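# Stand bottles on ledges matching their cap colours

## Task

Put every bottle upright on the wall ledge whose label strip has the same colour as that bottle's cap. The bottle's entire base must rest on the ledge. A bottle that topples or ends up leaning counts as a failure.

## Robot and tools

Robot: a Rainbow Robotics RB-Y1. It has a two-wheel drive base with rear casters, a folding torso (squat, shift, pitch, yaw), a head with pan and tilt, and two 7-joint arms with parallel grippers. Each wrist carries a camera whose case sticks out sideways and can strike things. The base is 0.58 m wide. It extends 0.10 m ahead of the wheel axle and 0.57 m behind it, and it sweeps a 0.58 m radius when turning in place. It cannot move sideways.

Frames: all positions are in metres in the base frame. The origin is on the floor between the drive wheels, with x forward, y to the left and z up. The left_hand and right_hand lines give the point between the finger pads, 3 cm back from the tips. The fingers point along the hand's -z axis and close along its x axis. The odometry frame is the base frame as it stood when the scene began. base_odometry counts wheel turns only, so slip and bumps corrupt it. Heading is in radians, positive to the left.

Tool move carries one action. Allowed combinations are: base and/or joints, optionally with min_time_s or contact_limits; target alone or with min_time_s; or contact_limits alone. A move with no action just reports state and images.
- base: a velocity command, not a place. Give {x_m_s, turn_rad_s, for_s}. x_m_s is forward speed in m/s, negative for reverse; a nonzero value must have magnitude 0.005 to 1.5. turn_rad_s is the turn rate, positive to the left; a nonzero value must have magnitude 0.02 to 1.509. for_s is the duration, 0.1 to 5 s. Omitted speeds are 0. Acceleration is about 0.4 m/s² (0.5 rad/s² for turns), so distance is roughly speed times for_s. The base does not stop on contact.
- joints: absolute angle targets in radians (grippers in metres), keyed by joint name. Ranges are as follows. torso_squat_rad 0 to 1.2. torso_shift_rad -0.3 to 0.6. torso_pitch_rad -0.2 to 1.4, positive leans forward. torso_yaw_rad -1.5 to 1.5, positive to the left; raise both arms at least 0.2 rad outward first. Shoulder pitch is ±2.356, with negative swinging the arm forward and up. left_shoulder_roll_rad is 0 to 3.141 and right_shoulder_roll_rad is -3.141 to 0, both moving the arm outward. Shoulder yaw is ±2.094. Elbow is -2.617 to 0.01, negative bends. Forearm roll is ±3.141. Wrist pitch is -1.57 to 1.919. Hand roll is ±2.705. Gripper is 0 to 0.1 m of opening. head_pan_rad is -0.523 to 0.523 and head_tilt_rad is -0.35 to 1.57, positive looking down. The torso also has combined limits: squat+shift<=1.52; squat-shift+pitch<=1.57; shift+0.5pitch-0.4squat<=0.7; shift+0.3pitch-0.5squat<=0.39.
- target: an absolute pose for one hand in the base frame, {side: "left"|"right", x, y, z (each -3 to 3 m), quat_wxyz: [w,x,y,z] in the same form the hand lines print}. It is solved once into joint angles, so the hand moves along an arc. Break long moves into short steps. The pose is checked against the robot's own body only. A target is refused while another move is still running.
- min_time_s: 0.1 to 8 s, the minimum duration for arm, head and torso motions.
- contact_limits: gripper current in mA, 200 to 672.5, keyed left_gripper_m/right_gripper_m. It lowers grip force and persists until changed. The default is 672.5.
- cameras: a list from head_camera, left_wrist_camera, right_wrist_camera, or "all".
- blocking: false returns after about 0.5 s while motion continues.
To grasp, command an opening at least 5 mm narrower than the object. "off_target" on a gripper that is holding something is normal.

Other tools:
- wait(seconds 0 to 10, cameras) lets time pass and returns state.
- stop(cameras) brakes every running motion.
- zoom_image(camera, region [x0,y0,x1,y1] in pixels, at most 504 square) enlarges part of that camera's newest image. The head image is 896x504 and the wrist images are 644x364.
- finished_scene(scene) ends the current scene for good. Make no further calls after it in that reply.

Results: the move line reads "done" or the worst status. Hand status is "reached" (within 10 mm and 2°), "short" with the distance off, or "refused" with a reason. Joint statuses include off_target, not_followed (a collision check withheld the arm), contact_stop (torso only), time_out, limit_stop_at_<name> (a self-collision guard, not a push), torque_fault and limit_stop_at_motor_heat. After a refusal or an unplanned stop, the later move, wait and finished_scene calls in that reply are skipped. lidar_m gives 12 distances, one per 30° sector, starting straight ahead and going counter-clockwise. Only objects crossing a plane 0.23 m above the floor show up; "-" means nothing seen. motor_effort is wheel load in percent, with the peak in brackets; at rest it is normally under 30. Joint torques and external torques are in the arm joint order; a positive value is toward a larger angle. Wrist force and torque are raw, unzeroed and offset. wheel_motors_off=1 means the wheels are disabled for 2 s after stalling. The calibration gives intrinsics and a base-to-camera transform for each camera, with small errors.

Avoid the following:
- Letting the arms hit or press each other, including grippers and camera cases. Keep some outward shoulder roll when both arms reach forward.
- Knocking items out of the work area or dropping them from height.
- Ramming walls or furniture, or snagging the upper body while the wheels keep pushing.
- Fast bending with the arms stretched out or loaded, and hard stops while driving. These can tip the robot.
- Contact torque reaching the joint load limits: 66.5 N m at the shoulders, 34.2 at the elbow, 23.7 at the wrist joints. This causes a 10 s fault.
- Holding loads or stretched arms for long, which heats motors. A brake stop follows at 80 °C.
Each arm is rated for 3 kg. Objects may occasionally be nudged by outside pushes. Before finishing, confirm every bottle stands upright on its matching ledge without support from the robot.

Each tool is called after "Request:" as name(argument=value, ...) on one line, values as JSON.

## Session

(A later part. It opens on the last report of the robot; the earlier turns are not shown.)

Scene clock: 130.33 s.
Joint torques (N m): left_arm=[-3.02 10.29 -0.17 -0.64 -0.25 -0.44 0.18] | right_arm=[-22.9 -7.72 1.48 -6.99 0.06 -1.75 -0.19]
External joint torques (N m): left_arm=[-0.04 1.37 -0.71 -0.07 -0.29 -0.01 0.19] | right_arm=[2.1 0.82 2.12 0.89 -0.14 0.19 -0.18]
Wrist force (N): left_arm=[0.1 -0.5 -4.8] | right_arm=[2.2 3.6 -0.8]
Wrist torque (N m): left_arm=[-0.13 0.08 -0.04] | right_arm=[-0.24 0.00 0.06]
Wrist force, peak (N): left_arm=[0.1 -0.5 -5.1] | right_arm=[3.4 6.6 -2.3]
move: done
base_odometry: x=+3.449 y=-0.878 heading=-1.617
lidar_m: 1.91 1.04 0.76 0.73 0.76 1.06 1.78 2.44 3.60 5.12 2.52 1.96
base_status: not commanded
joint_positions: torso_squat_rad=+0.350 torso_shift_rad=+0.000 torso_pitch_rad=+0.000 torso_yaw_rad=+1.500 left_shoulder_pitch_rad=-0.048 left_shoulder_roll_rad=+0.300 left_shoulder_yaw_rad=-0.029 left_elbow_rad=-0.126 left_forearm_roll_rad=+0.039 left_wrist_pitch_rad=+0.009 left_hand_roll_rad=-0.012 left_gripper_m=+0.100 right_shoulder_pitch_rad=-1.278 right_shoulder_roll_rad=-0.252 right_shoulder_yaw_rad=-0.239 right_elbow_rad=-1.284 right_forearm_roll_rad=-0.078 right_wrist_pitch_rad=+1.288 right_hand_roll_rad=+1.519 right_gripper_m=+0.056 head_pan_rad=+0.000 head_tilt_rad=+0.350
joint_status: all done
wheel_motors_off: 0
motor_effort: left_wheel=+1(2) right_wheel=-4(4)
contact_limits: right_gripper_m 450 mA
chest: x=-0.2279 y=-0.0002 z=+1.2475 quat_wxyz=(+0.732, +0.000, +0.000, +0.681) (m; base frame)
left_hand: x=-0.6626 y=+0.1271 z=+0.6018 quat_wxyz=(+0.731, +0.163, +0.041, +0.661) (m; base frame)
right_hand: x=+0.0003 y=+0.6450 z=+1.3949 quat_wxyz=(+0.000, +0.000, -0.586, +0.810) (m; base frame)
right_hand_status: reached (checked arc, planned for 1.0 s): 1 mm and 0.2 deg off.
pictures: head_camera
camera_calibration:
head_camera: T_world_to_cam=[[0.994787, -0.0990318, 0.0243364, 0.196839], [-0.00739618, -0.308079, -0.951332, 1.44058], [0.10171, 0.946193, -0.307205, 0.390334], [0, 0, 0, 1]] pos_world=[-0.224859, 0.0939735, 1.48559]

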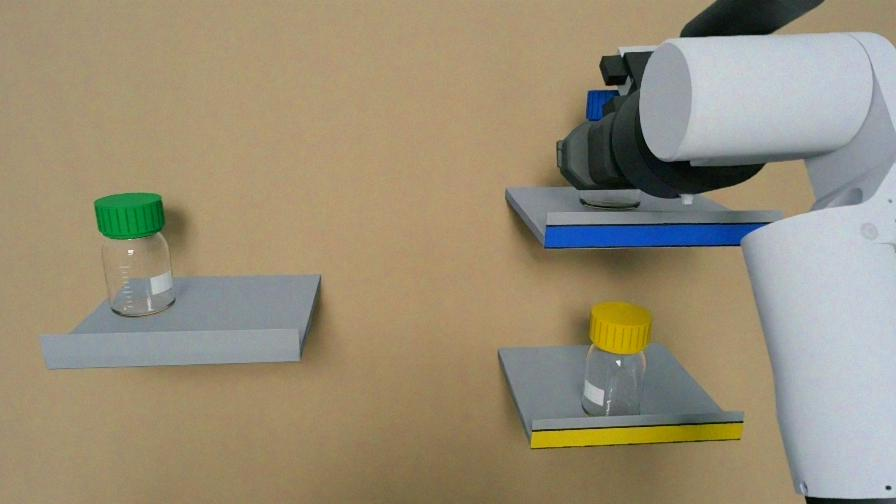

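Request:
move(joints={"right_gripper_m": 0.1}, cameras=[])

Request:
move(target={"side": "right", "x": 0.0, "y": 0.63, "z": 1.408, "quat_wxyz": [0, 0, -0.5878, 0.8090]}, min_time_s=0.8, cameras=["head_camera"])

Request:
move(target={"side": "right", "x": 0.0, "y": 0.505, "z": 1.41, "quat_wxyz": [0, 0, -0.5878, 0.8090]}, min_time_s=1.2, cameras=["head_camera", "right_wrist_camera"])

Scene clock: 132.10 s.
Joint torques (N m): left_arm=[-3.05 10.22 -0.05 -0.49 -0.12 -0.54 0.19] | right_arm=[-22.12 -7.92 1.75 -7.25 -0.02 -1.79 -0.25]
External joint torques (N m): left_arm=[-0.07 1.31 -0.59 0.07 -0.15 -0.11 0.19] | right_arm=[2.89 0.63 2.39 0.63 -0.22 0.15 -0.24]
Wrist force (N): left_arm=[0.0 -0.5 -4.7] | right_arm=[2.9 4.5 -1.2]
Wrist torque (N m): left_arm=[-0.15 0.07 -0.03] | right_arm=[-0.23 0.03 0.01]
Wrist force, peak (N): left_arm=[0.0 -0.6 -5.2] | right_arm=[3.6 5.1 -0.5]
move: done
base_odometry: x=+3.449 y=-0.878 heading=-1.617
lidar_m: 1.91 1.03 0.75 0.73 0.76 1.06 1.77 2.45 3.59 5.12 2.53 1.96
base_status: not commanded
joint_positions: torso_squat_rad=+0.350 torso_shift_rad=+0.000 torso_pitch_rad=+0.000 torso_yaw_rad=+1.500 left_shoulder_pitch_rad=-0.048 left_shoulder_roll_rad=+0.300 left_shoulder_yaw_rad=-0.029 left_elbow_rad=-0.126 left_forearm_roll_rad=+0.039 left_wrist_pitch_rad=+0.009 left_hand_roll_rad=-0.012 left_gripper_m=+0.100 right_shoulder_pitch_rad=-1.278 right_shoulder_roll_rad=-0.252 right_shoulder_yaw_rad=-0.239 right_elbow_rad=-1.284 right_forearm_roll_rad=-0.078 right_wrist_pitch_rad=+1.288 right_hand_roll_rad=+1.519 right_gripper_m=+0.100 head_pan_rad=+0.000 head_tilt_rad=+0.350
joint_status: all done
wheel_motors_off: 0
motor_effort: left_wheel=+1(2) right_wheel=-3(4)
contact_limits: right_gripper_m 450 mA
chest: x=-0.2279 y=-0.0002 z=+1.2475 quat_wxyz=(+0.732, +0.000, +0.000, +0.681) (m; base frame)
left_hand: x=-0.6626 y=+0.1271 z=+0.6018 quat_wxyz=(+0.731, +0.163, +0.041, +0.661) (m; base frame)
right_hand: x=+0.0003 y=+0.6450 z=+1.3949 quat_wxyz=(+0.000, +0.000, -0.586, +0.810) (m; base frame)
pictures: none
No camera images: "cameras" was empty.

Scene clock: 133.23 s.
Joint torques (N m): left_arm=[-3.03 10.19 -0.04 -0.51 -0.16 -0.42 0.25] | right_arm=[-22.3 -10.47 -1.91 -7.17 -0.21 -1.52 -0.35]
External joint torques (N m): left_arm=[-0.05 1.27 -0.58 0.05 -0.19 0.01 0.26] | right_arm=[2.23 -2.08 -1.23 0.21 -0.41 0.42 -0.35]
Wrist force (N): left_arm=[-0.2 -0.4 -4.7] | right_arm=[3.3 5.2 -1.4]
Wrist torque (N m): left_arm=[-0.17 0.05 -0.04] | right_arm=[-0.36 0.11 0.02]
Wrist force, peak (N): left_arm=[0.0 -0.7 -4.9] | right_arm=[3.6 5.6 -1.0]
move: done
base_odometry: x=+3.449 y=-0.878 heading=-1.617
lidar_m: 1.92 1.03 0.76 0.73 0.76 1.06 1.78 2.44 3.61 5.11 2.54 1.96
base_status: not commanded
joint_positions: torso_squat_rad=+0.350 torso_shift_rad=+0.000 torso_pitch_rad=+0.000 torso_yaw_rad=+1.500 left_shoulder_pitch_rad=-0.048 left_shoulder_roll_rad=+0.300 left_shoulder_yaw_rad=-0.029 left_elbow_rad=-0.126 left_forearm_roll_rad=+0.039 left_wrist_pitch_rad=+0.009 left_hand_roll_rad=-0.012 left_gripper_m=+0.100 right_shoulder_pitch_rad=-1.277 right_shoulder_roll_rad=-0.255 right_shoulder_yaw_rad=-0.240 right_elbow_rad=-1.360 right_forearm_roll_rad=-0.080 right_wrist_pitch_rad=+1.360 right_hand_roll_rad=+1.516 right_gripper_m=+0.100 head_pan_rad=+0.000 head_tilt_rad=+0.350
joint_status: all done
wheel_motors_off: 0
motor_effort: left_wheel=+1(2) right_wheel=-3(4)
contact_limits: right_gripper_m 450 mA
chest: x=-0.2279 y=-0.0002 z=+1.2475 quat_wxyz=(+0.732, +0.000, +0.000, +0.681) (m; base frame)
left_hand: x=-0.6626 y=+0.1271 z=+0.6018 quat_wxyz=(+0.731, +0.163, +0.041, +0.661) (m; base frame)
right_hand: x=-0.0003 y=+0.6300 z=+1.4082 quat_wxyz=(+0.000, +0.000, -0.588, +0.809) (m; base frame)
right_hand_status: reached (checked arc, planned for 0.8 s): 0 mm and 0.0 deg off.
pictures: head_camera
camera_calibration:
head_camera: T_world_to_cam=[[0.994787, -0.0990318, 0.0243364, 0.196839], [-0.00739618, -0.308079, -0.951332, 1.44058], [0.10171, 0.946193, -0.307205, 0.390334], [0, 0, 0, 1]] pos_world=[-0.224859, 0.0939735, 1.48559]

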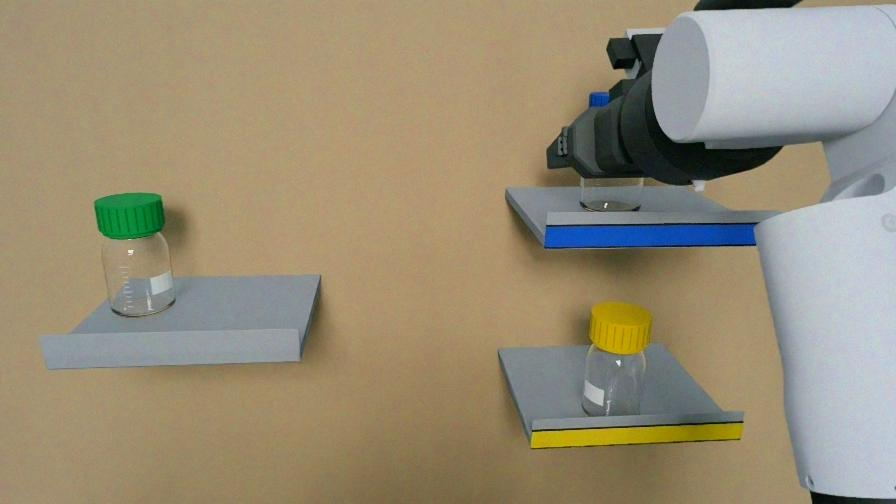

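Scene clock: 134.77 s.
Joint torques (N m): left_arm=[-2.9 9.96 -0.2 -0.38 -0.05 -0.44 0.3] | right_arm=[-18.48 -6.23 1.08 -3.52 0.01 -1.87 -0.28]
External joint torques (N m): left_arm=[0.08 1.05 -0.74 0.18 -0.08 -0.01 0.3] | right_arm=[1.59 0.35 1.74 0.14 -0.15 0.06 -0.27]
Wrist force (N): left_arm=[0.1 -0.4 -4.8] | right_arm=[3.5 5.0 -1.2]
Wrist torque (N m): left_arm=[-0.17 0.08 -0.03] | right_arm=[-0.35 0.09 0.01]
Wrist force, peak (N): left_arm=[0.1 -0.8 -5.0] | right_arm=[3.2 5.5 -2.1]
move: done
base_odometry: x=+3.449 y=-0.878 heading=-1.617
lidar_m: 1.91 1.04 0.76 0.73 0.76 1.05 1.78 2.44 3.60 5.11 2.53 1.96
base_status: not commanded
joint_positions: torso_squat_rad=+0.350 torso_shift_rad=+0.000 torso_pitch_rad=+0.000 torso_yaw_rad=+1.500 left_shoulder_pitch_rad=-0.048 left_shoulder_roll_rad=+0.300 left_shoulder_yaw_rad=-0.029 left_elbow_rad=-0.126 left_forearm_roll_rad=+0.039 left_wrist_pitch_rad=+0.009 left_hand_roll_rad=-0.012 left_gripper_m=+0.100 right_shoulder_pitch_rad=-1.105 right_shoulder_roll_rad=-0.226 right_shoulder_yaw_rad=-0.238 right_elbow_rad=-2.006 right_forearm_roll_rad=-0.095 right_wrist_pitch_rad=+1.833 right_hand_roll_rad=+1.490 right_gripper_m=+0.100 head_pan_rad=+0.000 head_tilt_rad=+0.350
joint_status: all done
wheel_motors_off: 0
motor_effort: left_wheel=+2(2) right_wheel=-3(5)
contact_limits: right_gripper_m 450 mA
chest: x=-0.2279 y=-0.0002 z=+1.2475 quat_wxyz=(+0.732, +0.000, +0.000, +0.681) (m; base frame)
left_hand: x=-0.6626 y=+0.1271 z=+0.6019 quat_wxyz=(+0.731, +0.163, +0.041, +0.661) (m; base frame)
right_hand: x=+0.0002 y=+0.5052 z=+1.4102 quat_wxyz=(+0.000, +0.000, -0.588, +0.809) (m; base frame)
right_hand_status: reached (checked arc, planned for 1.2 s): 0 mm and 0.0 deg off.
pictures: head_camera, right_wrist_camera
camera_calibration:
head_camera: T_world_to_cam=[[0.994787, -0.0990318, 0.0243364, 0.196839], [-0.00739618, -0.308079, -0.951332, 1.44058], [0.10171, 0.946193, -0.307205, 0.390334], [0, 0, 0, 1]] pos_world=[-0.224859, 0.0939735, 1.48559]
right_wrist_camera: T_world_to_cam=[[0.998533, -0.000452365, 0.0541445, -0.0810387], [0.0360939, -0.739829, -0.671826, 1.34823], [0.0403616, 0.672794, -0.738728, 0.773983], [0, 0, 0, 1]] pos_world=[0.00101786, 0.476688, 1.48192]

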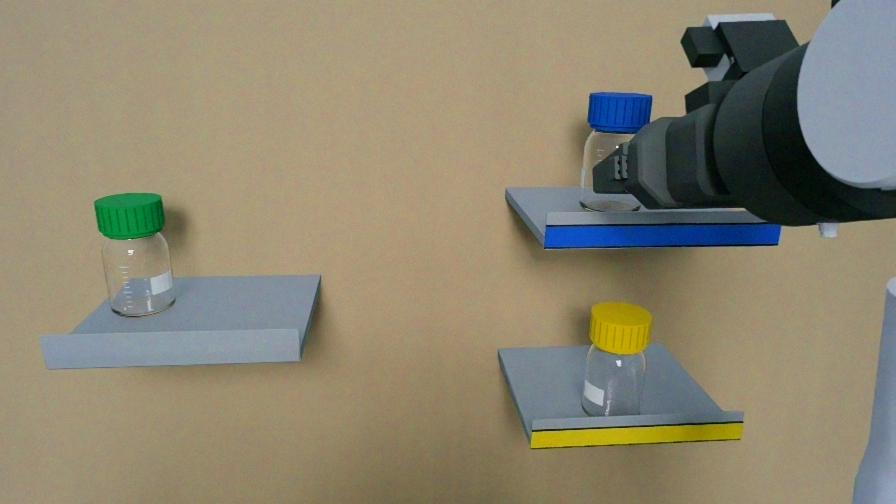

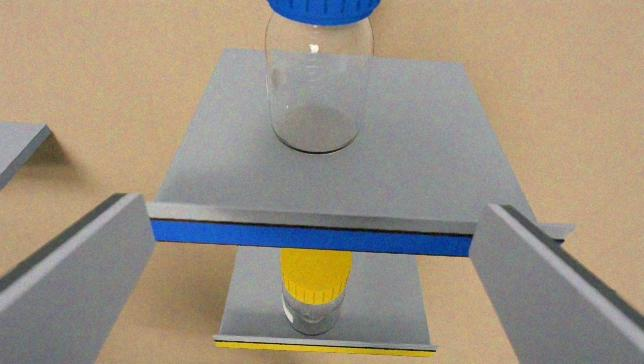

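Request:
move(base={"x_m_s": -0.4, "for_s": 1.8}, joints={"right_shoulder_pitch_rad": -0.380, "right_shoulder_roll_rad": -0.046, "right_shoulder_yaw_rad": -0.080, "right_elbow_rad": -2.254, "right_forearm_roll_rad": -0.046, "right_wrist_pitch_rad": 1.358, "right_hand_roll_rad": 1.555}, min_time_s=2.5, cameras=["head_camera", "right_wrist_camera"])

Scene clock: 140.23 s.
Joint torques (N m): left_arm=[-3.06 9.09 -0.19 -0.66 -0.17 -0.41 0.25] | right_arm=[-12.76 -2.22 1.71 -6.84 0.25 -1.85 0.14]
External joint torques (N m): left_arm=[-0.08 0.17 -0.73 -0.09 -0.2 0.02 0.25] | right_arm=[2 -0.07 2 0.6 0.13 0.09 0.14]
Wrist force (N): left_arm=[-0.2 -0.7 -4.4] | right_arm=[2.4 4.4 -1.6]
Wrist torque (N m): left_arm=[-0.12 0.05 -0.05] | right_arm=[-0.26 0.03 -0.20]
Wrist force, peak (N): left_arm=[-0.1 -0.6 -5.0] | right_arm=[3.9 5.0 -1.9]
move: done
base_odometry: x=+3.481 y=-0.159 heading=-1.616
lidar_m: 2.63 1.04 0.76 0.74 0.77 1.07 1.45 1.74 2.68 5.10 3.12 2.70
base_status: done (sent for 1.8 of 1.8 s)
joint_positions: torso_squat_rad=+0.350 torso_shift_rad=+0.000 torso_pitch_rad=+0.000 torso_yaw_rad=+1.500 left_shoulder_pitch_rad=-0.048 left_shoulder_roll_rad=+0.300 left_shoulder_yaw_rad=-0.029 left_elbow_rad=-0.126 left_forearm_roll_rad=+0.039 left_wrist_pitch_rad=+0.009 left_hand_roll_rad=-0.012 left_gripper_m=+0.100 right_shoulder_pitch_rad=-0.380 right_shoulder_roll_rad=-0.046 right_shoulder_yaw_rad=-0.080 right_elbow_rad=-2.254 right_forearm_roll_rad=-0.046 right_wrist_pitch_rad=+1.358 right_hand_roll_rad=+1.555 right_gripper_m=+0.100 head_pan_rad=+0.000 head_tilt_rad=+0.350
joint_status: all done
wheel_motors_off: 0
motor_effort: left_wheel=+6(36) right_wheel=-2(21)
contact_limits: right_gripper_m 450 mA
chest: x=-0.2280 y=-0.0002 z=+1.2475 quat_wxyz=(+0.732, +0.000, +0.000, +0.681) (m; base frame)
left_hand: x=-0.6627 y=+0.1271 z=+0.6018 quat_wxyz=(+0.731, +0.163, +0.041, +0.661) (m; base frame)
right_hand: x=+0.0030 y=+0.4852 z=+1.2150 quat_wxyz=(+0.000, +0.000, -0.588, +0.809) (m; base frame)
pictures: head_camera, right_wrist_camera
camera_calibration:
head_camera: T_world_to_cam=[[0.994787, -0.0990026, 0.0244321, 0.196794], [-0.00728707, -0.307999, -0.951359, 1.44063], [0.101712, 0.946221, -0.307115, 0.390209], [0, 0, 0, 1]] pos_world=[-0.224959, 0.0939731, 1.48559]
right_wrist_camera: T_world_to_cam=[[0.998548, -0.000449173, 0.0538622, -0.0730121], [0.0358952, -0.740016, -0.671631, 1.20202], [0.0401605, 0.67259, -0.738925, 0.64347], [0, 0, 0, 1]] pos_world=[0.00391724, 0.456688, 1.28672]

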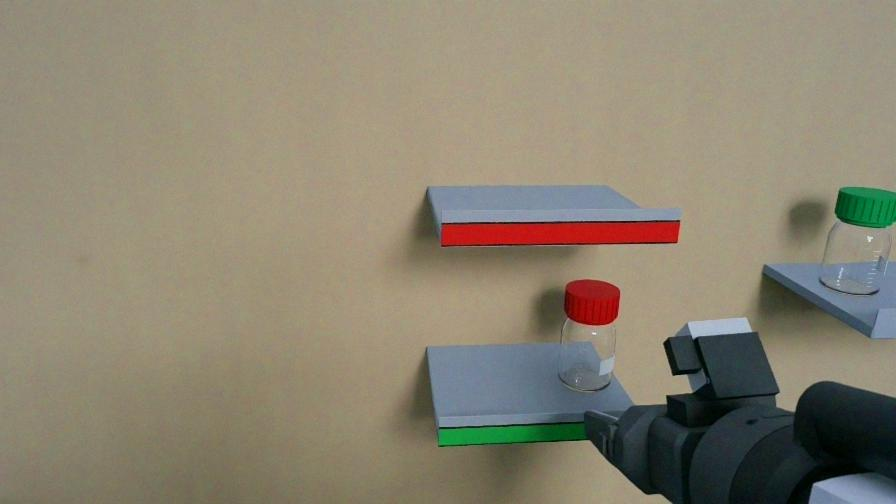

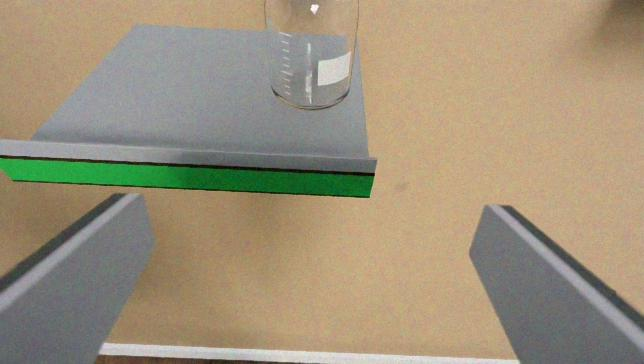

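Request:
move(target={"side": "right", "x": 0.0, "y": 0.57, "z": 1.207, "quat_wxyz": [0, 0, -0.5878, 0.8090]}, min_time_s=1.0, cameras=["head_camera", "right_wrist_camera"])

Request:
zoom_image(camera="head_camera", region=[420, 170, 740, 460])

Scene clock: 142.87 s.
Joint torques (N m): left_arm=[-3.44 9.13 -0.28 -0.55 -0.19 -0.45 0.32] | right_arm=[-18.32 -5.14 -0.69 -7.64 0.24 -1.81 -0.15]
External joint torques (N m): left_arm=[-0.46 0.21 -0.82 0.02 -0.22 -0.02 0.32] | right_arm=[0.63 -1.54 -0.24 1.09 0.06 0.13 -0.14]
Wrist force (N): left_arm=[0.2 -0.9 -4.7] | right_arm=[3.7 4.7 -0.4]
Wrist torque (N m): left_arm=[-0.10 0.10 -0.03] | right_arm=[-0.29 0.16 -0.02]
Wrist force, peak (N): left_arm=[0.2 -0.7 -5.0] | right_arm=[2.4 6.0 43.7]
move: done
base_odometry: x=+3.481 y=-0.159 heading=-1.616
lidar_m: 2.63 1.04 0.76 0.74 0.77 1.08 1.46 1.74 2.67 5.11 3.11 2.71
base_status: not commanded
joint_positions: torso_squat_rad=+0.350 torso_shift_rad=+0.000 torso_pitch_rad=+0.000 torso_yaw_rad=+1.500 left_shoulder_pitch_rad=-0.048 left_shoulder_roll_rad=+0.300 left_shoulder_yaw_rad=-0.029 left_elbow_rad=-0.126 left_forearm_roll_rad=+0.039 left_wrist_pitch_rad=+0.009 left_hand_roll_rad=-0.012 left_gripper_m=+0.100 right_shoulder_pitch_rad=-0.580 right_shoulder_roll_rad=-0.071 right_shoulder_yaw_rad=-0.112 right_elbow_rad=-1.853 right_forearm_roll_rad=-0.035 right_wrist_pitch_rad=+1.149 right_hand_roll_rad=+1.538 right_gripper_m=+0.100 head_pan_rad=+0.000 head_tilt_rad=+0.350
joint_status: all done
wheel_motors_off: 0
motor_effort: left_wheel=+5(14) right_wheel=-3(8)
contact_limits: right_gripper_m 450 mA
chest: x=-0.2280 y=-0.0002 z=+1.2475 quat_wxyz=(+0.732, +0.000, +0.000, +0.681) (m; base frame)
left_hand: x=-0.6627 y=+0.1271 z=+0.6018 quat_wxyz=(+0.731, +0.163, +0.041, +0.661) (m; base frame)
right_hand: x=-0.0002 y=+0.5694 z=+1.2071 quat_wxyz=(+0.000, +0.000, -0.588, +0.809) (m; base frame)
right_hand_status: reached (checked arc, planned for 1.0 s): 1 mm and 0.0 deg off.
pictures: head_camera, right_wrist_camera
camera_calibration:
head_camera: T_world_to_cam=[[0.994788, -0.0989926, 0.0244289, 0.196798], [-0.00728374, -0.307969, -0.951368, 1.44065], [0.101702, 0.946232, -0.307085, 0.390162], [0, 0, 0, 1]] pos_world=[-0.224959, 0.093973, 1.48559]
right_wrist_camera: T_world_to_cam=[[0.998534, 0.000127365, 0.0541201, -0.0699946], [0.0364952, -0.740007, -0.671608, 1.2591], [0.0399637, 0.672599, -0.738927, 0.581126], [0, 0, 0, 1]] pos_world=[0.000716854, 0.540889, 1.27882]

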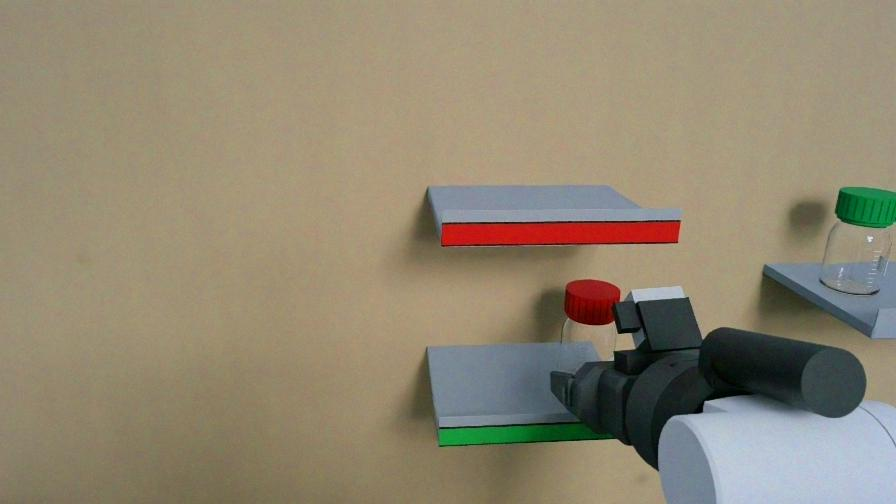

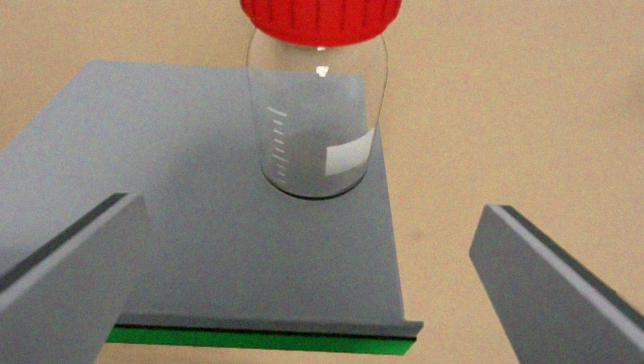

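Scaled by 1.575 from the camera's 896x504 image, which has a finer 1280x720 frame.

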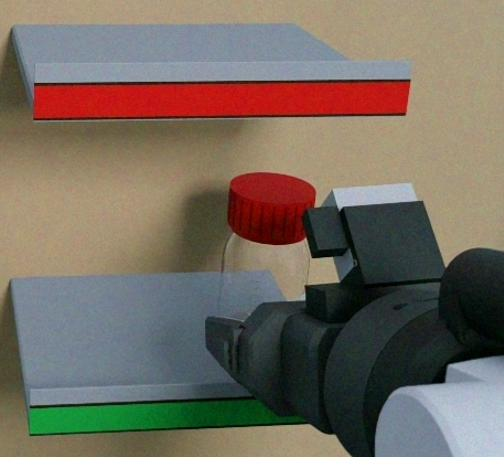

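Request:
move(target={"side": "right", "x": 0.0, "y": 0.615, "z": 1.206, "quat_wxyz": [0, 0, -0.5878, 0.8090]}, min_time_s=1.2, cameras=["head_camera"])

Request:
zoom_image(camera="head_camera", region=[420, 170, 740, 460])

Scene clock: 146.27 s.
Joint torques (N m): left_arm=[-3.22 9.55 -0.17 -0.67 -0.05 -0.53 0.34] | right_arm=[-21.13 -6 -1.55 -7.96 0.1 -1.97 -0.35]
External joint torques (N m): left_arm=[-0.24 0.63 -0.71 -0.1 -0.09 -0.1 0.35] | right_arm=[0.17 -1.2 -0.96 1.38 -0.11 -0.03 -0.34]
Wrist force (N): left_arm=[0.2 -0.6 -4.6] | right_arm=[2.9 3.9 -0.9]
Wrist torque (N m): left_arm=[-0.12 0.08 -0.04] | right_arm=[-0.16 0.09 0.02]
Wrist force, peak (N): left_arm=[-0.1 -0.3 -5.1] | right_arm=[2.9 5.3 -1.3]
move: done
base_odometry: x=+3.481 y=-0.159 heading=-1.616
lidar_m: 2.63 1.04 0.76 0.74 0.77 1.07 1.46 1.74 2.68 5.10 3.11 2.70
base_status: not commanded
joint_positions: torso_squat_rad=+0.350 torso_shift_rad=+0.000 torso_pitch_rad=+0.000 torso_yaw_rad=+1.500 left_shoulder_pitch_rad=-0.048 left_shoulder_roll_rad=+0.300 left_shoulder_yaw_rad=-0.029 left_elbow_rad=-0.126 left_forearm_roll_rad=+0.039 left_wrist_pitch_rad=+0.009 left_hand_roll_rad=-0.012 left_gripper_m=+0.100 right_shoulder_pitch_rad=-0.710 right_shoulder_roll_rad=-0.098 right_shoulder_yaw_rad=-0.134 right_elbow_rad=-1.604 right_forearm_roll_rad=-0.039 right_wrist_pitch_rad=+1.028 right_hand_roll_rad=+1.528 right_gripper_m=+0.100 head_pan_rad=+0.000 head_tilt_rad=+0.350
joint_status: all done
wheel_motors_off: 0
motor_effort: left_wheel=+5(5) right_wheel=-2(4)
contact_limits: right_gripper_m 450 mA
chest: x=-0.2280 y=-0.0002 z=+1.2475 quat_wxyz=(+0.732, +0.000, +0.000, +0.681) (m; base frame)
left_hand: x=-0.6627 y=+0.1271 z=+0.6018 quat_wxyz=(+0.731, +0.163, +0.041, +0.661) (m; base frame)
right_hand: x=-0.0002 y=+0.6149 z=+1.2059 quat_wxyz=(+0.000, +0.000, -0.588, +0.809) (m; base frame)
right_hand_status: reached (checked arc, planned for 1.2 s): 0 mm and 0.0 deg off.
pictures: head_camera
camera_calibration:
head_camera: T_world_to_cam=[[0.994788, -0.0989926, 0.0244289, 0.196798], [-0.00728374, -0.307969, -0.951368, 1.44065], [0.101702, 0.946232, -0.307085, 0.390162], [0, 0, 0, 1]] pos_world=[-0.224959, 0.093973, 1.48559]

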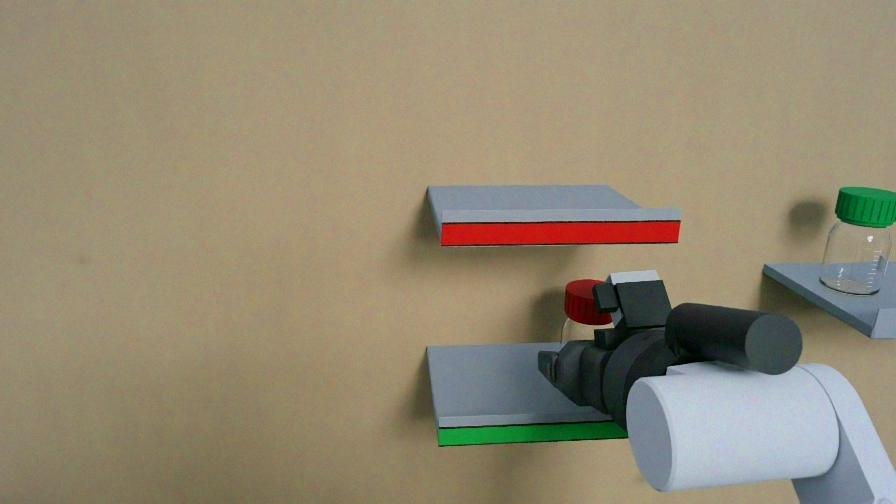

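Scaled by 1.575 from the camera's 896x504 image, which has a finer 1280x720 frame.

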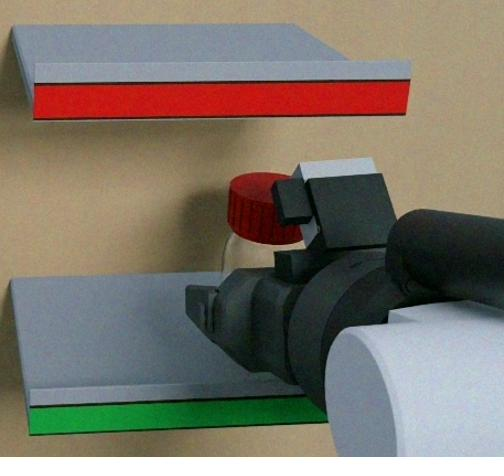

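Request:
move(target={"side": "right", "x": 0.0, "y": 0.655, "z": 1.201, "quat_wxyz": [0, 0, -0.5878, 0.8090]}, min_time_s=1.5, cameras=["head_camera", "right_wrist_camera"])

Request:
zoom_image(camera="head_camera", region=[420, 170, 740, 460])

Scene clock: 148.43 s.
Joint torques (N m): left_arm=[-3.42 9.58 -0.01 -0.5 -0.14 -0.49 0.24] | right_arm=[-22.96 -7.25 -1.88 -8.37 0.09 -1.88 -0.24]
External joint torques (N m): left_arm=[-0.44 0.66 -0.55 0.07 -0.17 -0.06 0.24] | right_arm=[0.36 -1.28 -1.21 1.53 -0.14 0.06 -0.24]
Wrist force (N): left_arm=[-0.1 -0.6 -4.9] | right_arm=[2.4 4.4 -0.8]
Wrist torque (N m): left_arm=[-0.12 0.07 -0.04] | right_arm=[-0.18 -0.02 -0.04]
Wrist force, peak (N): left_arm=[0.2 -1.0 -4.9] | right_arm=[2.6 5.5 -1.2]
move: done
base_odometry: x=+3.481 y=-0.159 heading=-1.616
lidar_m: 2.63 1.04 0.77 0.74 0.77 1.08 1.45 1.74 2.67 5.11 3.12 2.70
base_status: not commanded
joint_positions: torso_squat_rad=+0.350 torso_shift_rad=+0.000 torso_pitch_rad=+0.000 torso_yaw_rad=+1.500 left_shoulder_pitch_rad=-0.048 left_shoulder_roll_rad=+0.300 left_shoulder_yaw_rad=-0.029 left_elbow_rad=-0.126 left_forearm_roll_rad=+0.039 left_wrist_pitch_rad=+0.009 left_hand_roll_rad=-0.012 left_gripper_m=+0.100 right_shoulder_pitch_rad=-0.833 right_shoulder_roll_rad=-0.124 right_shoulder_yaw_rad=-0.150 right_elbow_rad=-1.345 right_forearm_roll_rad=-0.044 right_wrist_pitch_rad=+0.890 right_hand_roll_rad=+1.519 right_gripper_m=+0.100 head_pan_rad=+0.000 head_tilt_rad=+0.350
joint_status: all done
wheel_motors_off: 0
motor_effort: left_wheel=+5(5) right_wheel=-3(4)
contact_limits: right_gripper_m 450 mA
chest: x=-0.2280 y=-0.0002 z=+1.2475 quat_wxyz=(+0.732, +0.000, +0.000, +0.681) (m; base frame)
left_hand: x=-0.6627 y=+0.1271 z=+0.6018 quat_wxyz=(+0.731, +0.163, +0.041, +0.661) (m; base frame)
right_hand: x=-0.0002 y=+0.6549 z=+1.2009 quat_wxyz=(+0.000, +0.000, -0.588, +0.809) (m; base frame)
right_hand_status: reached (checked arc, planned for 1.5 s): 0 mm and 0.0 deg off.
pictures: head_camera, right_wrist_camera
camera_calibration:
head_camera: T_world_to_cam=[[0.994788, -0.0989926, 0.0244289, 0.196798], [-0.00728374, -0.307969, -0.951368, 1.44065], [0.101702, 0.946232, -0.307085, 0.390162], [0, 0, 0, 1]] pos_world=[-0.224959, 0.093973, 1.48559]
right_wrist_camera: T_world_to_cam=[[0.998523, 0.000214623, 0.0543282, -0.0699899], [0.036694, -0.740103, -0.671492, 1.31812], [0.0400644, 0.672493, -0.739018, 0.51922], [0, 0, 0, 1]] pos_world=[0.000717195, 0.626389, 1.27262]

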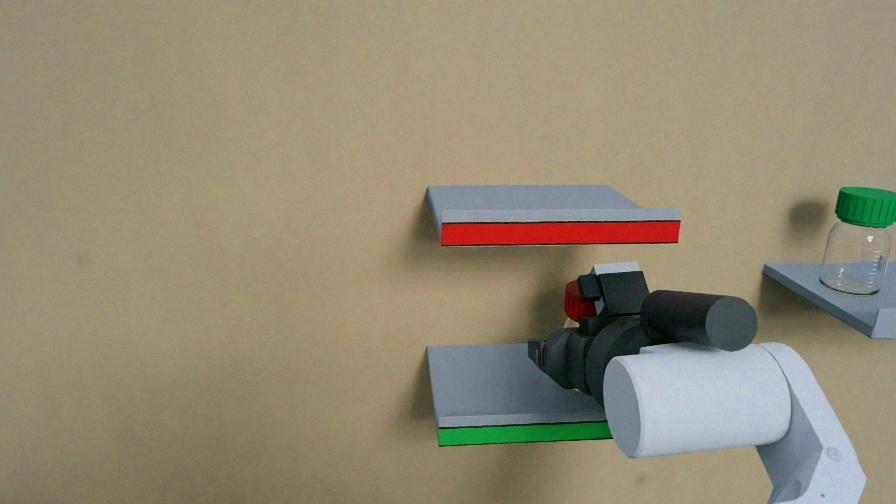

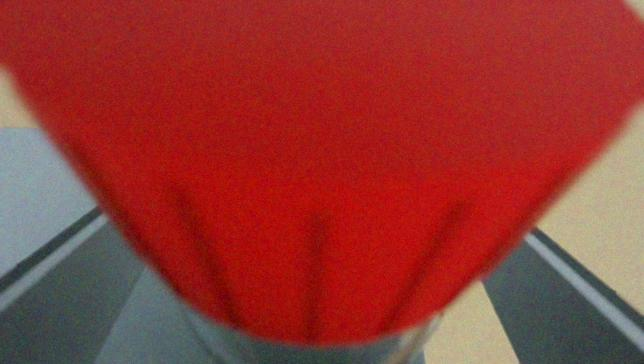

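Scaled by 1.575 from the camera's 896x504 image, which has a finer 1280x720 frame.

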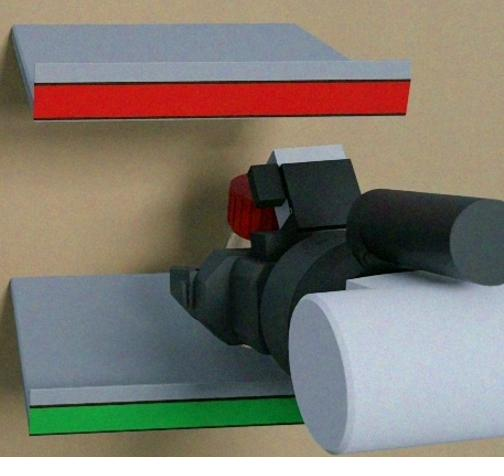

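Request:
move(joints={"right_gripper_m": 0.045}, cameras=[])

Request:
move(target={"side": "right", "x": 0.0, "y": 0.648, "z": 1.208, "quat_wxyz": [0, 0, -0.5878, 0.8090]}, min_time_s=1.0, cameras=["head_camera"])

Request:
zoom_image(camera="head_camera", region=[420, 170, 740, 460])

Scene clock: 150.10 s.
Joint torques (N m): left_arm=[-3.51 9.54 0.01 -0.61 -0.11 -0.55 0.21] | right_arm=[-23.4 -7.17 -1.99 -8.41 0.21 -1.97 -0.17]
External joint torques (N m): left_arm=[-0.53 0.62 -0.53 -0.04 -0.14 -0.12 0.21] | right_arm=[-0.08 -1.2 -1.31 1.49 -0.03 -0.03 -0.17]
Wrist force (N): left_arm=[0.2 -0.7 -4.9] | right_arm=[3.4 4.7 -0.9]
Wrist torque (N m): left_arm=[-0.13 0.10 -0.04] | right_arm=[-0.26 0.06 -0.04]
Wrist force, peak (N): left_arm=[0.2 -0.9 -5.0] | right_arm=[3.5 5.3 -1.7]
move: off_target
base_odometry: x=+3.481 y=-0.159 heading=-1.616
lidar_m: 2.63 1.04 0.77 0.73 0.77 1.08 1.46 1.74 2.68 5.10 3.11 2.70
base_status: not commanded
joint_positions: torso_squat_rad=+0.350 torso_shift_rad=+0.000 torso_pitch_rad=+0.000 torso_yaw_rad=+1.500 left_shoulder_pitch_rad=-0.048 left_shoulder_roll_rad=+0.300 left_shoulder_yaw_rad=-0.029 left_elbow_rad=-0.126 left_forearm_roll_rad=+0.039 left_wrist_pitch_rad=+0.009 left_hand_roll_rad=-0.012 left_gripper_m=+0.100 right_shoulder_pitch_rad=-0.833 right_shoulder_roll_rad=-0.124 right_shoulder_yaw_rad=-0.150 right_elbow_rad=-1.345 right_forearm_roll_rad=-0.044 right_wrist_pitch_rad=+0.890 right_hand_roll_rad=+1.519 right_gripper_m=+0.055 head_pan_rad=+0.000 head_tilt_rad=+0.350
joint_status: right_gripper_m off_target (ended at +0.055, target +0.045)
wheel_motors_off: 0
motor_effort: left_wheel=+5(5) right_wheel=-2(4)
contact_limits: right_gripper_m 450 mA
chest: x=-0.2280 y=-0.0002 z=+1.2475 quat_wxyz=(+0.732, +0.000, +0.000, +0.681) (m; base frame)
left_hand: x=-0.6627 y=+0.1271 z=+0.6018 quat_wxyz=(+0.731, +0.163, +0.041, +0.661) (m; base frame)
right_hand: x=-0.0002 y=+0.6549 z=+1.2009 quat_wxyz=(+0.000, +0.000, -0.588, +0.809) (m; base frame)
pictures: none
No camera images: "cameras" was empty.

Scene clock: 151.43 s.
Joint torques (N m): left_arm=[-2.89 9.79 -0.36 -0.72 -0.11 -0.64 0.16] | right_arm=[-21.22 -5.47 0.59 -9.75 -0.12 -1.8 -0.12]
External joint torques (N m): left_arm=[0.09 0.88 -0.9 -0.15 -0.14 -0.21 0.16] | right_arm=[1.86 0.41 1.27 0 -0.36 0.14 -0.11]
Wrist force (N): left_arm=[0.1 -0.8 -4.8] | right_arm=[3.4 5.9 -1.7]
Wrist torque (N m): left_arm=[-0.10 0.08 -0.03] | right_arm=[-0.20 0.09 -0.02]
Wrist force, peak (N): left_arm=[-0.2 -0.5 -5.0] | right_arm=[3.5 6.3 -2.2]
move: done
base_odometry: x=+3.481 y=-0.159 heading=-1.616
lidar_m: 2.63 1.04 0.77 0.74 0.77 1.07 1.46 1.74 2.67 5.11 3.11 2.70
base_status: not commanded
joint_positions: torso_squat_rad=+0.350 torso_shift_rad=+0.000 torso_pitch_rad=+0.000 torso_yaw_rad=+1.500 left_shoulder_pitch_rad=-0.048 left_shoulder_roll_rad=+0.300 left_shoulder_yaw_rad=-0.029 left_elbow_rad=-0.126 left_forearm_roll_rad=+0.039 left_wrist_pitch_rad=+0.009 left_hand_roll_rad=-0.012 left_gripper_m=+0.100 right_shoulder_pitch_rad=-0.824 right_shoulder_roll_rad=-0.123 right_shoulder_yaw_rad=-0.150 right_elbow_rad=-1.392 right_forearm_roll_rad=-0.045 right_wrist_pitch_rad=+0.928 right_hand_roll_rad=+1.519 right_gripper_m=+0.055 head_pan_rad=+0.000 head_tilt_rad=+0.350
joint_status: all done
wheel_motors_off: 0
motor_effort: left_wheel=+4(5) right_wheel=-3(3)
contact_limits: right_gripper_m 450 mA
chest: x=-0.2280 y=-0.0002 z=+1.2475 quat_wxyz=(+0.732, +0.000, +0.000, +0.681) (m; base frame)
left_hand: x=-0.6627 y=+0.1271 z=+0.6018 quat_wxyz=(+0.731, +0.163, +0.041, +0.661) (m; base frame)
right_hand: x=+0.0002 y=+0.6488 z=+1.2079 quat_wxyz=(+0.000, +0.000, -0.588, +0.809) (m; base frame)
right_hand_status: reached (checked arc, planned for 1.0 s): 1 mm and 0.0 deg off.
pictures: head_camera
camera_calibration:
head_camera: T_world_to_cam=[[0.994788, -0.0989926, 0.0244289, 0.196798], [-0.00728374, -0.307969, -0.951368, 1.44065], [0.101702, 0.946232, -0.307085, 0.390162], [0, 0, 0, 1]] pos_world=[-0.224959, 0.093973, 1.48559]

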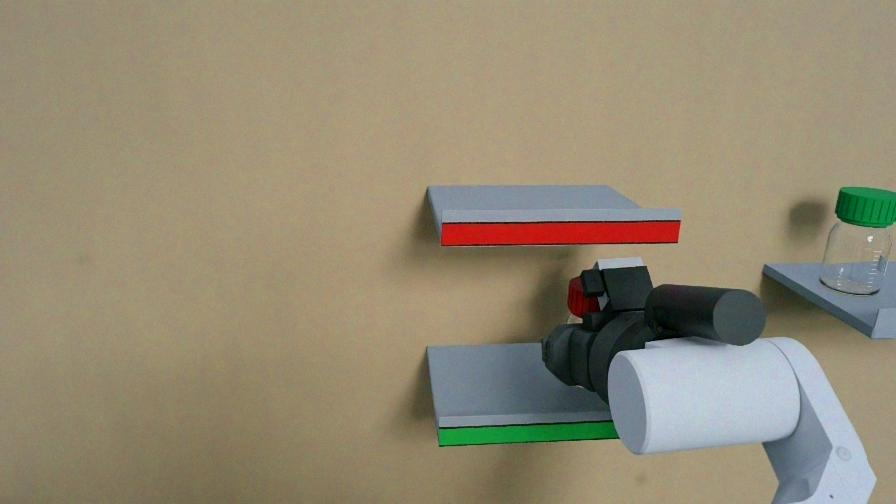

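Scaled by 1.575 from the camera's 896x504 image, which has a finer 1280x720 frame.

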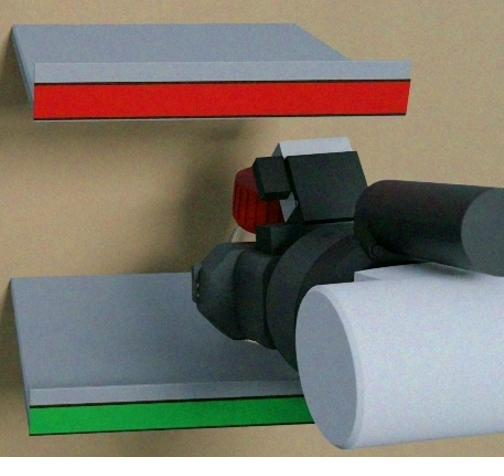

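Request:
move(target={"side": "right", "x": 0.0, "y": 0.612, "z": 1.211, "quat_wxyz": [0, 0, -0.5878, 0.8090]}, min_time_s=1.2, cameras=[])

Request:
move(target={"side": "right", "x": 0.0, "y": 0.60, "z": 1.24, "quat_wxyz": [0, 0, -0.5878, 0.8090]}, min_time_s=1.0, cameras=["head_camera"])

Request:
zoom_image(camera="head_camera", region=[420, 170, 740, 460])

Scene clock: 153.53 s.
Joint torques (N m): left_arm=[-2.95 9.31 0.23 -0.56 -0.08 -0.53 0.24] | right_arm=[-20.06 -4.1 1.51 -9.18 0.2 -1.89 0.1]
External joint torques (N m): left_arm=[0.03 0.39 -0.31 0.01 -0.11 -0.1 0.24] | right_arm=[1.21 0.75 2.11 0.07 -0.01 0.05 0.11]
Wrist force (N): left_arm=[0.1 -0.5 -4.6] | right_arm=[2.7 5.6 -1.0]
Wrist torque (N m): left_arm=[-0.15 0.08 -0.05] | right_arm=[-0.15 0.00 -0.21]
Wrist force, peak (N): left_arm=[0.1 -0.7 -4.9] | right_arm=[3.7 6.4 -1.3]
move: done
base_odometry: x=+3.481 y=-0.159 heading=-1.616
lidar_m: 2.64 1.04 0.76 0.74 0.77 1.06 1.46 1.74 2.67 5.11 3.11 2.70
base_status: not commanded
joint_positions: torso_squat_rad=+0.350 torso_shift_rad=+0.000 torso_pitch_rad=+0.000 torso_yaw_rad=+1.500 left_shoulder_pitch_rad=-0.048 left_shoulder_roll_rad=+0.300 left_shoulder_yaw_rad=-0.029 left_elbow_rad=-0.126 left_forearm_roll_rad=+0.039 left_wrist_pitch_rad=+0.009 left_hand_roll_rad=-0.012 left_gripper_m=+0.100 right_shoulder_pitch_rad=-0.715 right_shoulder_roll_rad=-0.099 right_shoulder_yaw_rad=-0.136 right_elbow_rad=-1.619 right_forearm_roll_rad=-0.040 right_wrist_pitch_rad=+1.047 right_hand_roll_rad=+1.527 right_gripper_m=+0.055 head_pan_rad=+0.000 head_tilt_rad=+0.350
joint_status: all done
wheel_motors_off: 0
motor_effort: left_wheel=+4(5) right_wheel=-2(4)
contact_limits: right_gripper_m 450 mA
chest: x=-0.2280 y=-0.0002 z=+1.2475 quat_wxyz=(+0.732, +0.000, +0.000, +0.681) (m; base frame)
left_hand: x=-0.6627 y=+0.1271 z=+0.6018 quat_wxyz=(+0.731, +0.163, +0.041, +0.661) (m; base frame)
right_hand: x=+0.0003 y=+0.6130 z=+1.2110 quat_wxyz=(+0.000, +0.000, -0.588, +0.809) (m; base frame)
right_hand_status: reached (checked arc, planned for 1.2 s): 1 mm and 0.0 deg off.
pictures: none
No camera images: "cameras" was empty.

Scene clock: 154.87 s.
Joint torques (N m): left_arm=[-3.63 9.4 0.09 -0.35 -0.08 -0.46 0.31] | right_arm=[-32.54 -10.25 -3.82 -16.27 1.07 -6.15 0.14]
External joint torques (N m): left_arm=[-0.67 0.49 -0.45 0.21 -0.11 -0.03 0.31] | right_arm=[-11.49 -5.27 -3.17 -7.6 0.86 -4.21 0.14]
Wrist force (N): left_arm=[0.2 -0.8 -4.4] | right_arm=[5.9 27.1 -9.1]
Wrist torque (N m): left_arm=[-0.11 0.07 -0.04] | right_arm=[-0.80 0.04 -0.27]
Wrist force, peak (N): left_arm=[0.0 -0.6 -5.0] | right_arm=[7.1 29.7 -7.9]
move: done
base_odometry: x=+3.481 y=-0.159 heading=-1.616
lidar_m: 2.62 1.04 0.76 0.74 0.77 1.07 1.45 1.74 2.67 5.10 3.11 2.70
base_status: not commanded
joint_positions: torso_squat_rad=+0.350 torso_shift_rad=+0.000 torso_pitch_rad=+0.000 torso_yaw_rad=+1.500 left_shoulder_pitch_rad=-0.048 left_shoulder_roll_rad=+0.300 left_shoulder_yaw_rad=-0.029 left_elbow_rad=-0.126 left_forearm_roll_rad=+0.039 left_wrist_pitch_rad=+0.009 left_hand_roll_rad=-0.012 left_gripper_m=+0.100 right_shoulder_pitch_rad=-0.740 right_shoulder_roll_rad=-0.109 right_shoulder_yaw_rad=-0.143 right_elbow_rad=-1.703 right_forearm_roll_rad=-0.045 right_wrist_pitch_rad=+1.163 right_hand_roll_rad=+1.522 right_gripper_m=+0.055 head_pan_rad=+0.000 head_tilt_rad=+0.350
joint_status: all done
wheel_motors_off: 0
motor_effort: left_wheel=+4(5) right_wheel=-2(4)
contact_limits: right_gripper_m 450 mA
chest: x=-0.2280 y=+0.0001 z=+1.2475 quat_wxyz=(+0.732, +0.000, +0.000, +0.681) (m; base frame)
left_hand: x=-0.6627 y=+0.1270 z=+0.6018 quat_wxyz=(+0.731, +0.163, +0.041, +0.661) (m; base frame)
right_hand: x=-0.0003 y=+0.6002 z=+1.2367 quat_wxyz=(+0.000, +0.000, -0.585, +0.811) (m; base frame)
right_hand_status: reached (checked arc, planned for 1.0 s): 3 mm and 0.4 deg off.
pictures: head_camera
camera_calibration:
head_camera: T_world_to_cam=[[0.994787, -0.0990143, 0.0243884, 0.1969], [-0.0073834, -0.308473, -0.951204, 1.44055], [0.101706, 0.946066, -0.307596, 0.390557], [0, 0, 0, 1]] pos_world=[-0.224959, 0.0943747, 1.48559]

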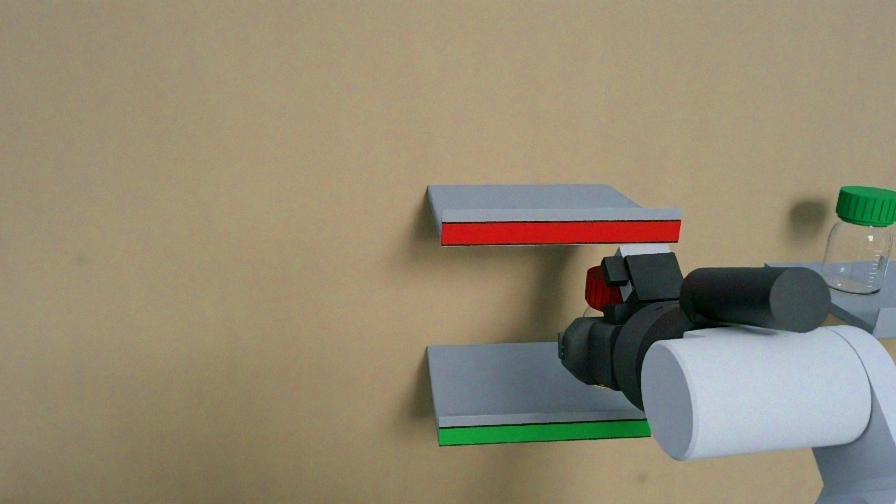

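Scaled by 1.575 from the camera's 896x504 image, which has a finer 1280x720 frame.

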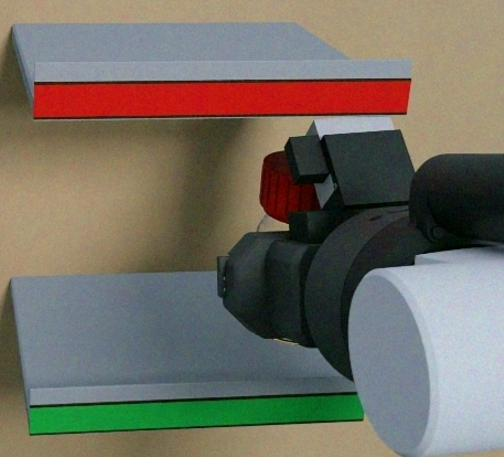

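Request:
move(target={"side": "right", "x": 0.0, "y": 0.60, "z": 1.214, "quat_wxyz": [0, 0, -0.5878, 0.8090]}, min_time_s=0.8, cameras=[])

Request:
move(target={"side": "right", "x": 0.0, "y": 0.582, "z": 1.214, "quat_wxyz": [0, 0, -0.5878, 0.8090]}, min_time_s=0.8, cameras=["head_camera"])

Request:
zoom_image(camera="head_camera", region=[420, 170, 740, 460])

Scene clock: 164.47 s.
Joint torques (N m): left_arm=[-3.24 9.58 -0.17 -0.56 0 -0.43 0.37] | right_arm=[-19.58 -4.13 1.14 -8.56 0.09 -2.42 -0.03]
External joint torques (N m): left_arm=[-0.26 0.67 -0.71 0.01 -0.03 0 0.37] | right_arm=[1.04 0.41 1.72 0.44 -0.12 -0.48 -0.02]
Wrist force (N): left_arm=[0.1 -0.6 -4.5] | right_arm=[2.7 5.4 -1.2]
Wrist torque (N m): left_arm=[-0.15 0.09 -0.04] | right_arm=[-0.21 0.02 -0.22]
Wrist force, peak (N): left_arm=[0.4 -0.6 -5.1] | right_arm=[6.2 28.6 -9.1]
move: done
base_odometry: x=+3.481 y=-0.159 heading=-1.616
lidar_m: 2.63 1.04 0.77 0.73 0.78 1.08 1.46 1.74 2.67 5.11 3.11 2.70
base_status: not commanded
joint_positions: torso_squat_rad=+0.350 torso_shift_rad=+0.000 torso_pitch_rad=+0.000 torso_yaw_rad=+1.500 left_shoulder_pitch_rad=-0.048 left_shoulder_roll_rad=+0.300 left_shoulder_yaw_rad=-0.029 left_elbow_rad=-0.126 left_forearm_roll_rad=+0.039 left_wrist_pitch_rad=+0.009 left_hand_roll_rad=-0.012 left_gripper_m=+0.100 right_shoulder_pitch_rad=-0.683 right_shoulder_roll_rad=-0.094 right_shoulder_yaw_rad=-0.131 right_elbow_rad=-1.700 right_forearm_roll_rad=-0.039 right_wrist_pitch_rad=+1.099 right_hand_roll_rad=+1.527 right_gripper_m=+0.055 head_pan_rad=+0.000 head_tilt_rad=+0.350
joint_status: all done
wheel_motors_off: 0
motor_effort: left_wheel=+5(5) right_wheel=-3(4)
contact_limits: right_gripper_m 450 mA
chest: x=-0.2279 y=-0.0001 z=+1.2475 quat_wxyz=(+0.732, +0.000, +0.000, +0.681) (m; base frame)
left_hand: x=-0.6627 y=+0.1271 z=+0.6018 quat_wxyz=(+0.731, +0.163, +0.041, +0.661) (m; base frame)
right_hand: x=+0.0002 y=+0.5991 z=+1.2146 quat_wxyz=(+0.000, +0.000, -0.587, +0.810) (m; base frame)
right_hand_status: reached (checked arc, planned for 0.8 s): 1 mm and 0.1 deg off.
pictures: none
No camera images: "cameras" was empty.

Scene clock: 165.90 s.
Joint torques (N m): left_arm=[-2.92 9.27 0.07 -0.63 -0.17 -0.53 0.23] | right_arm=[-8.61 -1.68 1.96 -1.44 -0.13 1.9 -0.13]
External joint torques (N m): left_arm=[0.08 0.35 -0.47 -0.05 -0.2 -0.1 0.24] | right_arm=[11.13 2.4 2.48 7.31 -0.3 3.84 -0.12]
Wrist force (N): left_arm=[0.1 -0.6 -4.7] | right_arm=[3.0 -12.4 5.5]
Wrist torque (N m): left_arm=[-0.13 0.09 -0.03] | right_arm=[-0.02 0.03 -0.15]
Wrist force, peak (N): left_arm=[-0.3 -0.6 -5.0] | right_arm=[3.5 -1.1 -45.2]
move: done
base_odometry: x=+3.481 y=-0.159 heading=-1.616
lidar_m: 2.63 1.04 0.77 0.74 0.77 1.07 1.47 1.74 2.67 5.10 3.11 2.70
base_status: not commanded
joint_positions: torso_squat_rad=+0.350 torso_shift_rad=+0.000 torso_pitch_rad=+0.000 torso_yaw_rad=+1.500 left_shoulder_pitch_rad=-0.048 left_shoulder_roll_rad=+0.300 left_shoulder_yaw_rad=-0.029 left_elbow_rad=-0.126 left_forearm_roll_rad=+0.039 left_wrist_pitch_rad=+0.009 left_hand_roll_rad=-0.012 left_gripper_m=+0.100 right_shoulder_pitch_rad=-0.634 right_shoulder_roll_rad=-0.084 right_shoulder_yaw_rad=-0.122 right_elbow_rad=-1.794 right_forearm_roll_rad=-0.037 right_wrist_pitch_rad=+1.138 right_hand_roll_rad=+1.532 right_gripper_m=+0.055 head_pan_rad=+0.000 head_tilt_rad=+0.350
joint_status: all done
wheel_motors_off: 0
motor_effort: left_wheel=+4(6) right_wheel=-3(4)
contact_limits: right_gripper_m 450 mA
chest: x=-0.2280 y=-0.0004 z=+1.2475 quat_wxyz=(+0.732, +0.000, +0.000, +0.682) (m; base frame)
left_hand: x=-0.6627 y=+0.1271 z=+0.6019 quat_wxyz=(+0.731, +0.163, +0.041, +0.661) (m; base frame)
right_hand: x=-0.0001 y=+0.5819 z=+1.2168 quat_wxyz=(+0.000, +0.000, -0.590, +0.807) (m; base frame)
right_hand_status: reached (checked arc, planned for 0.8 s): 3 mm and 0.3 deg off.
pictures: head_camera
camera_calibration:
head_camera: T_world_to_cam=[[0.994788, -0.0990061, 0.0243888, 0.196829], [-0.00728401, -0.307576, -0.951496, 1.44071], [0.101705, 0.946359, -0.306694, 0.389854], [0, 0, 0, 1]] pos_world=[-0.224959, 0.0936718, 1.48559]

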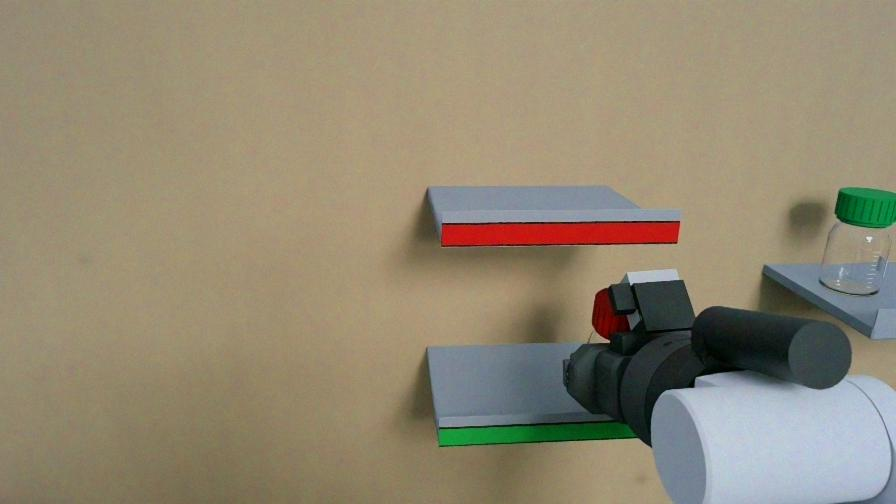

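Scaled by 1.575 from the camera's 896x504 image, which has a finer 1280x720 frame.

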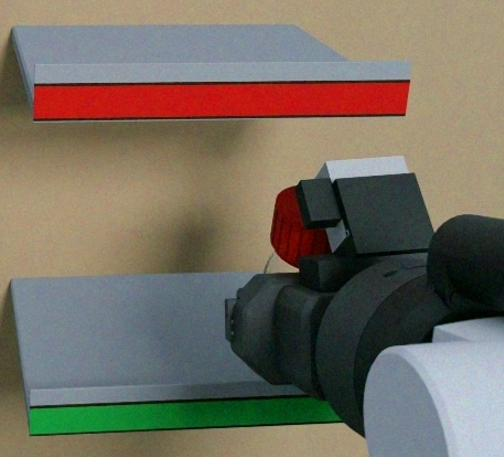

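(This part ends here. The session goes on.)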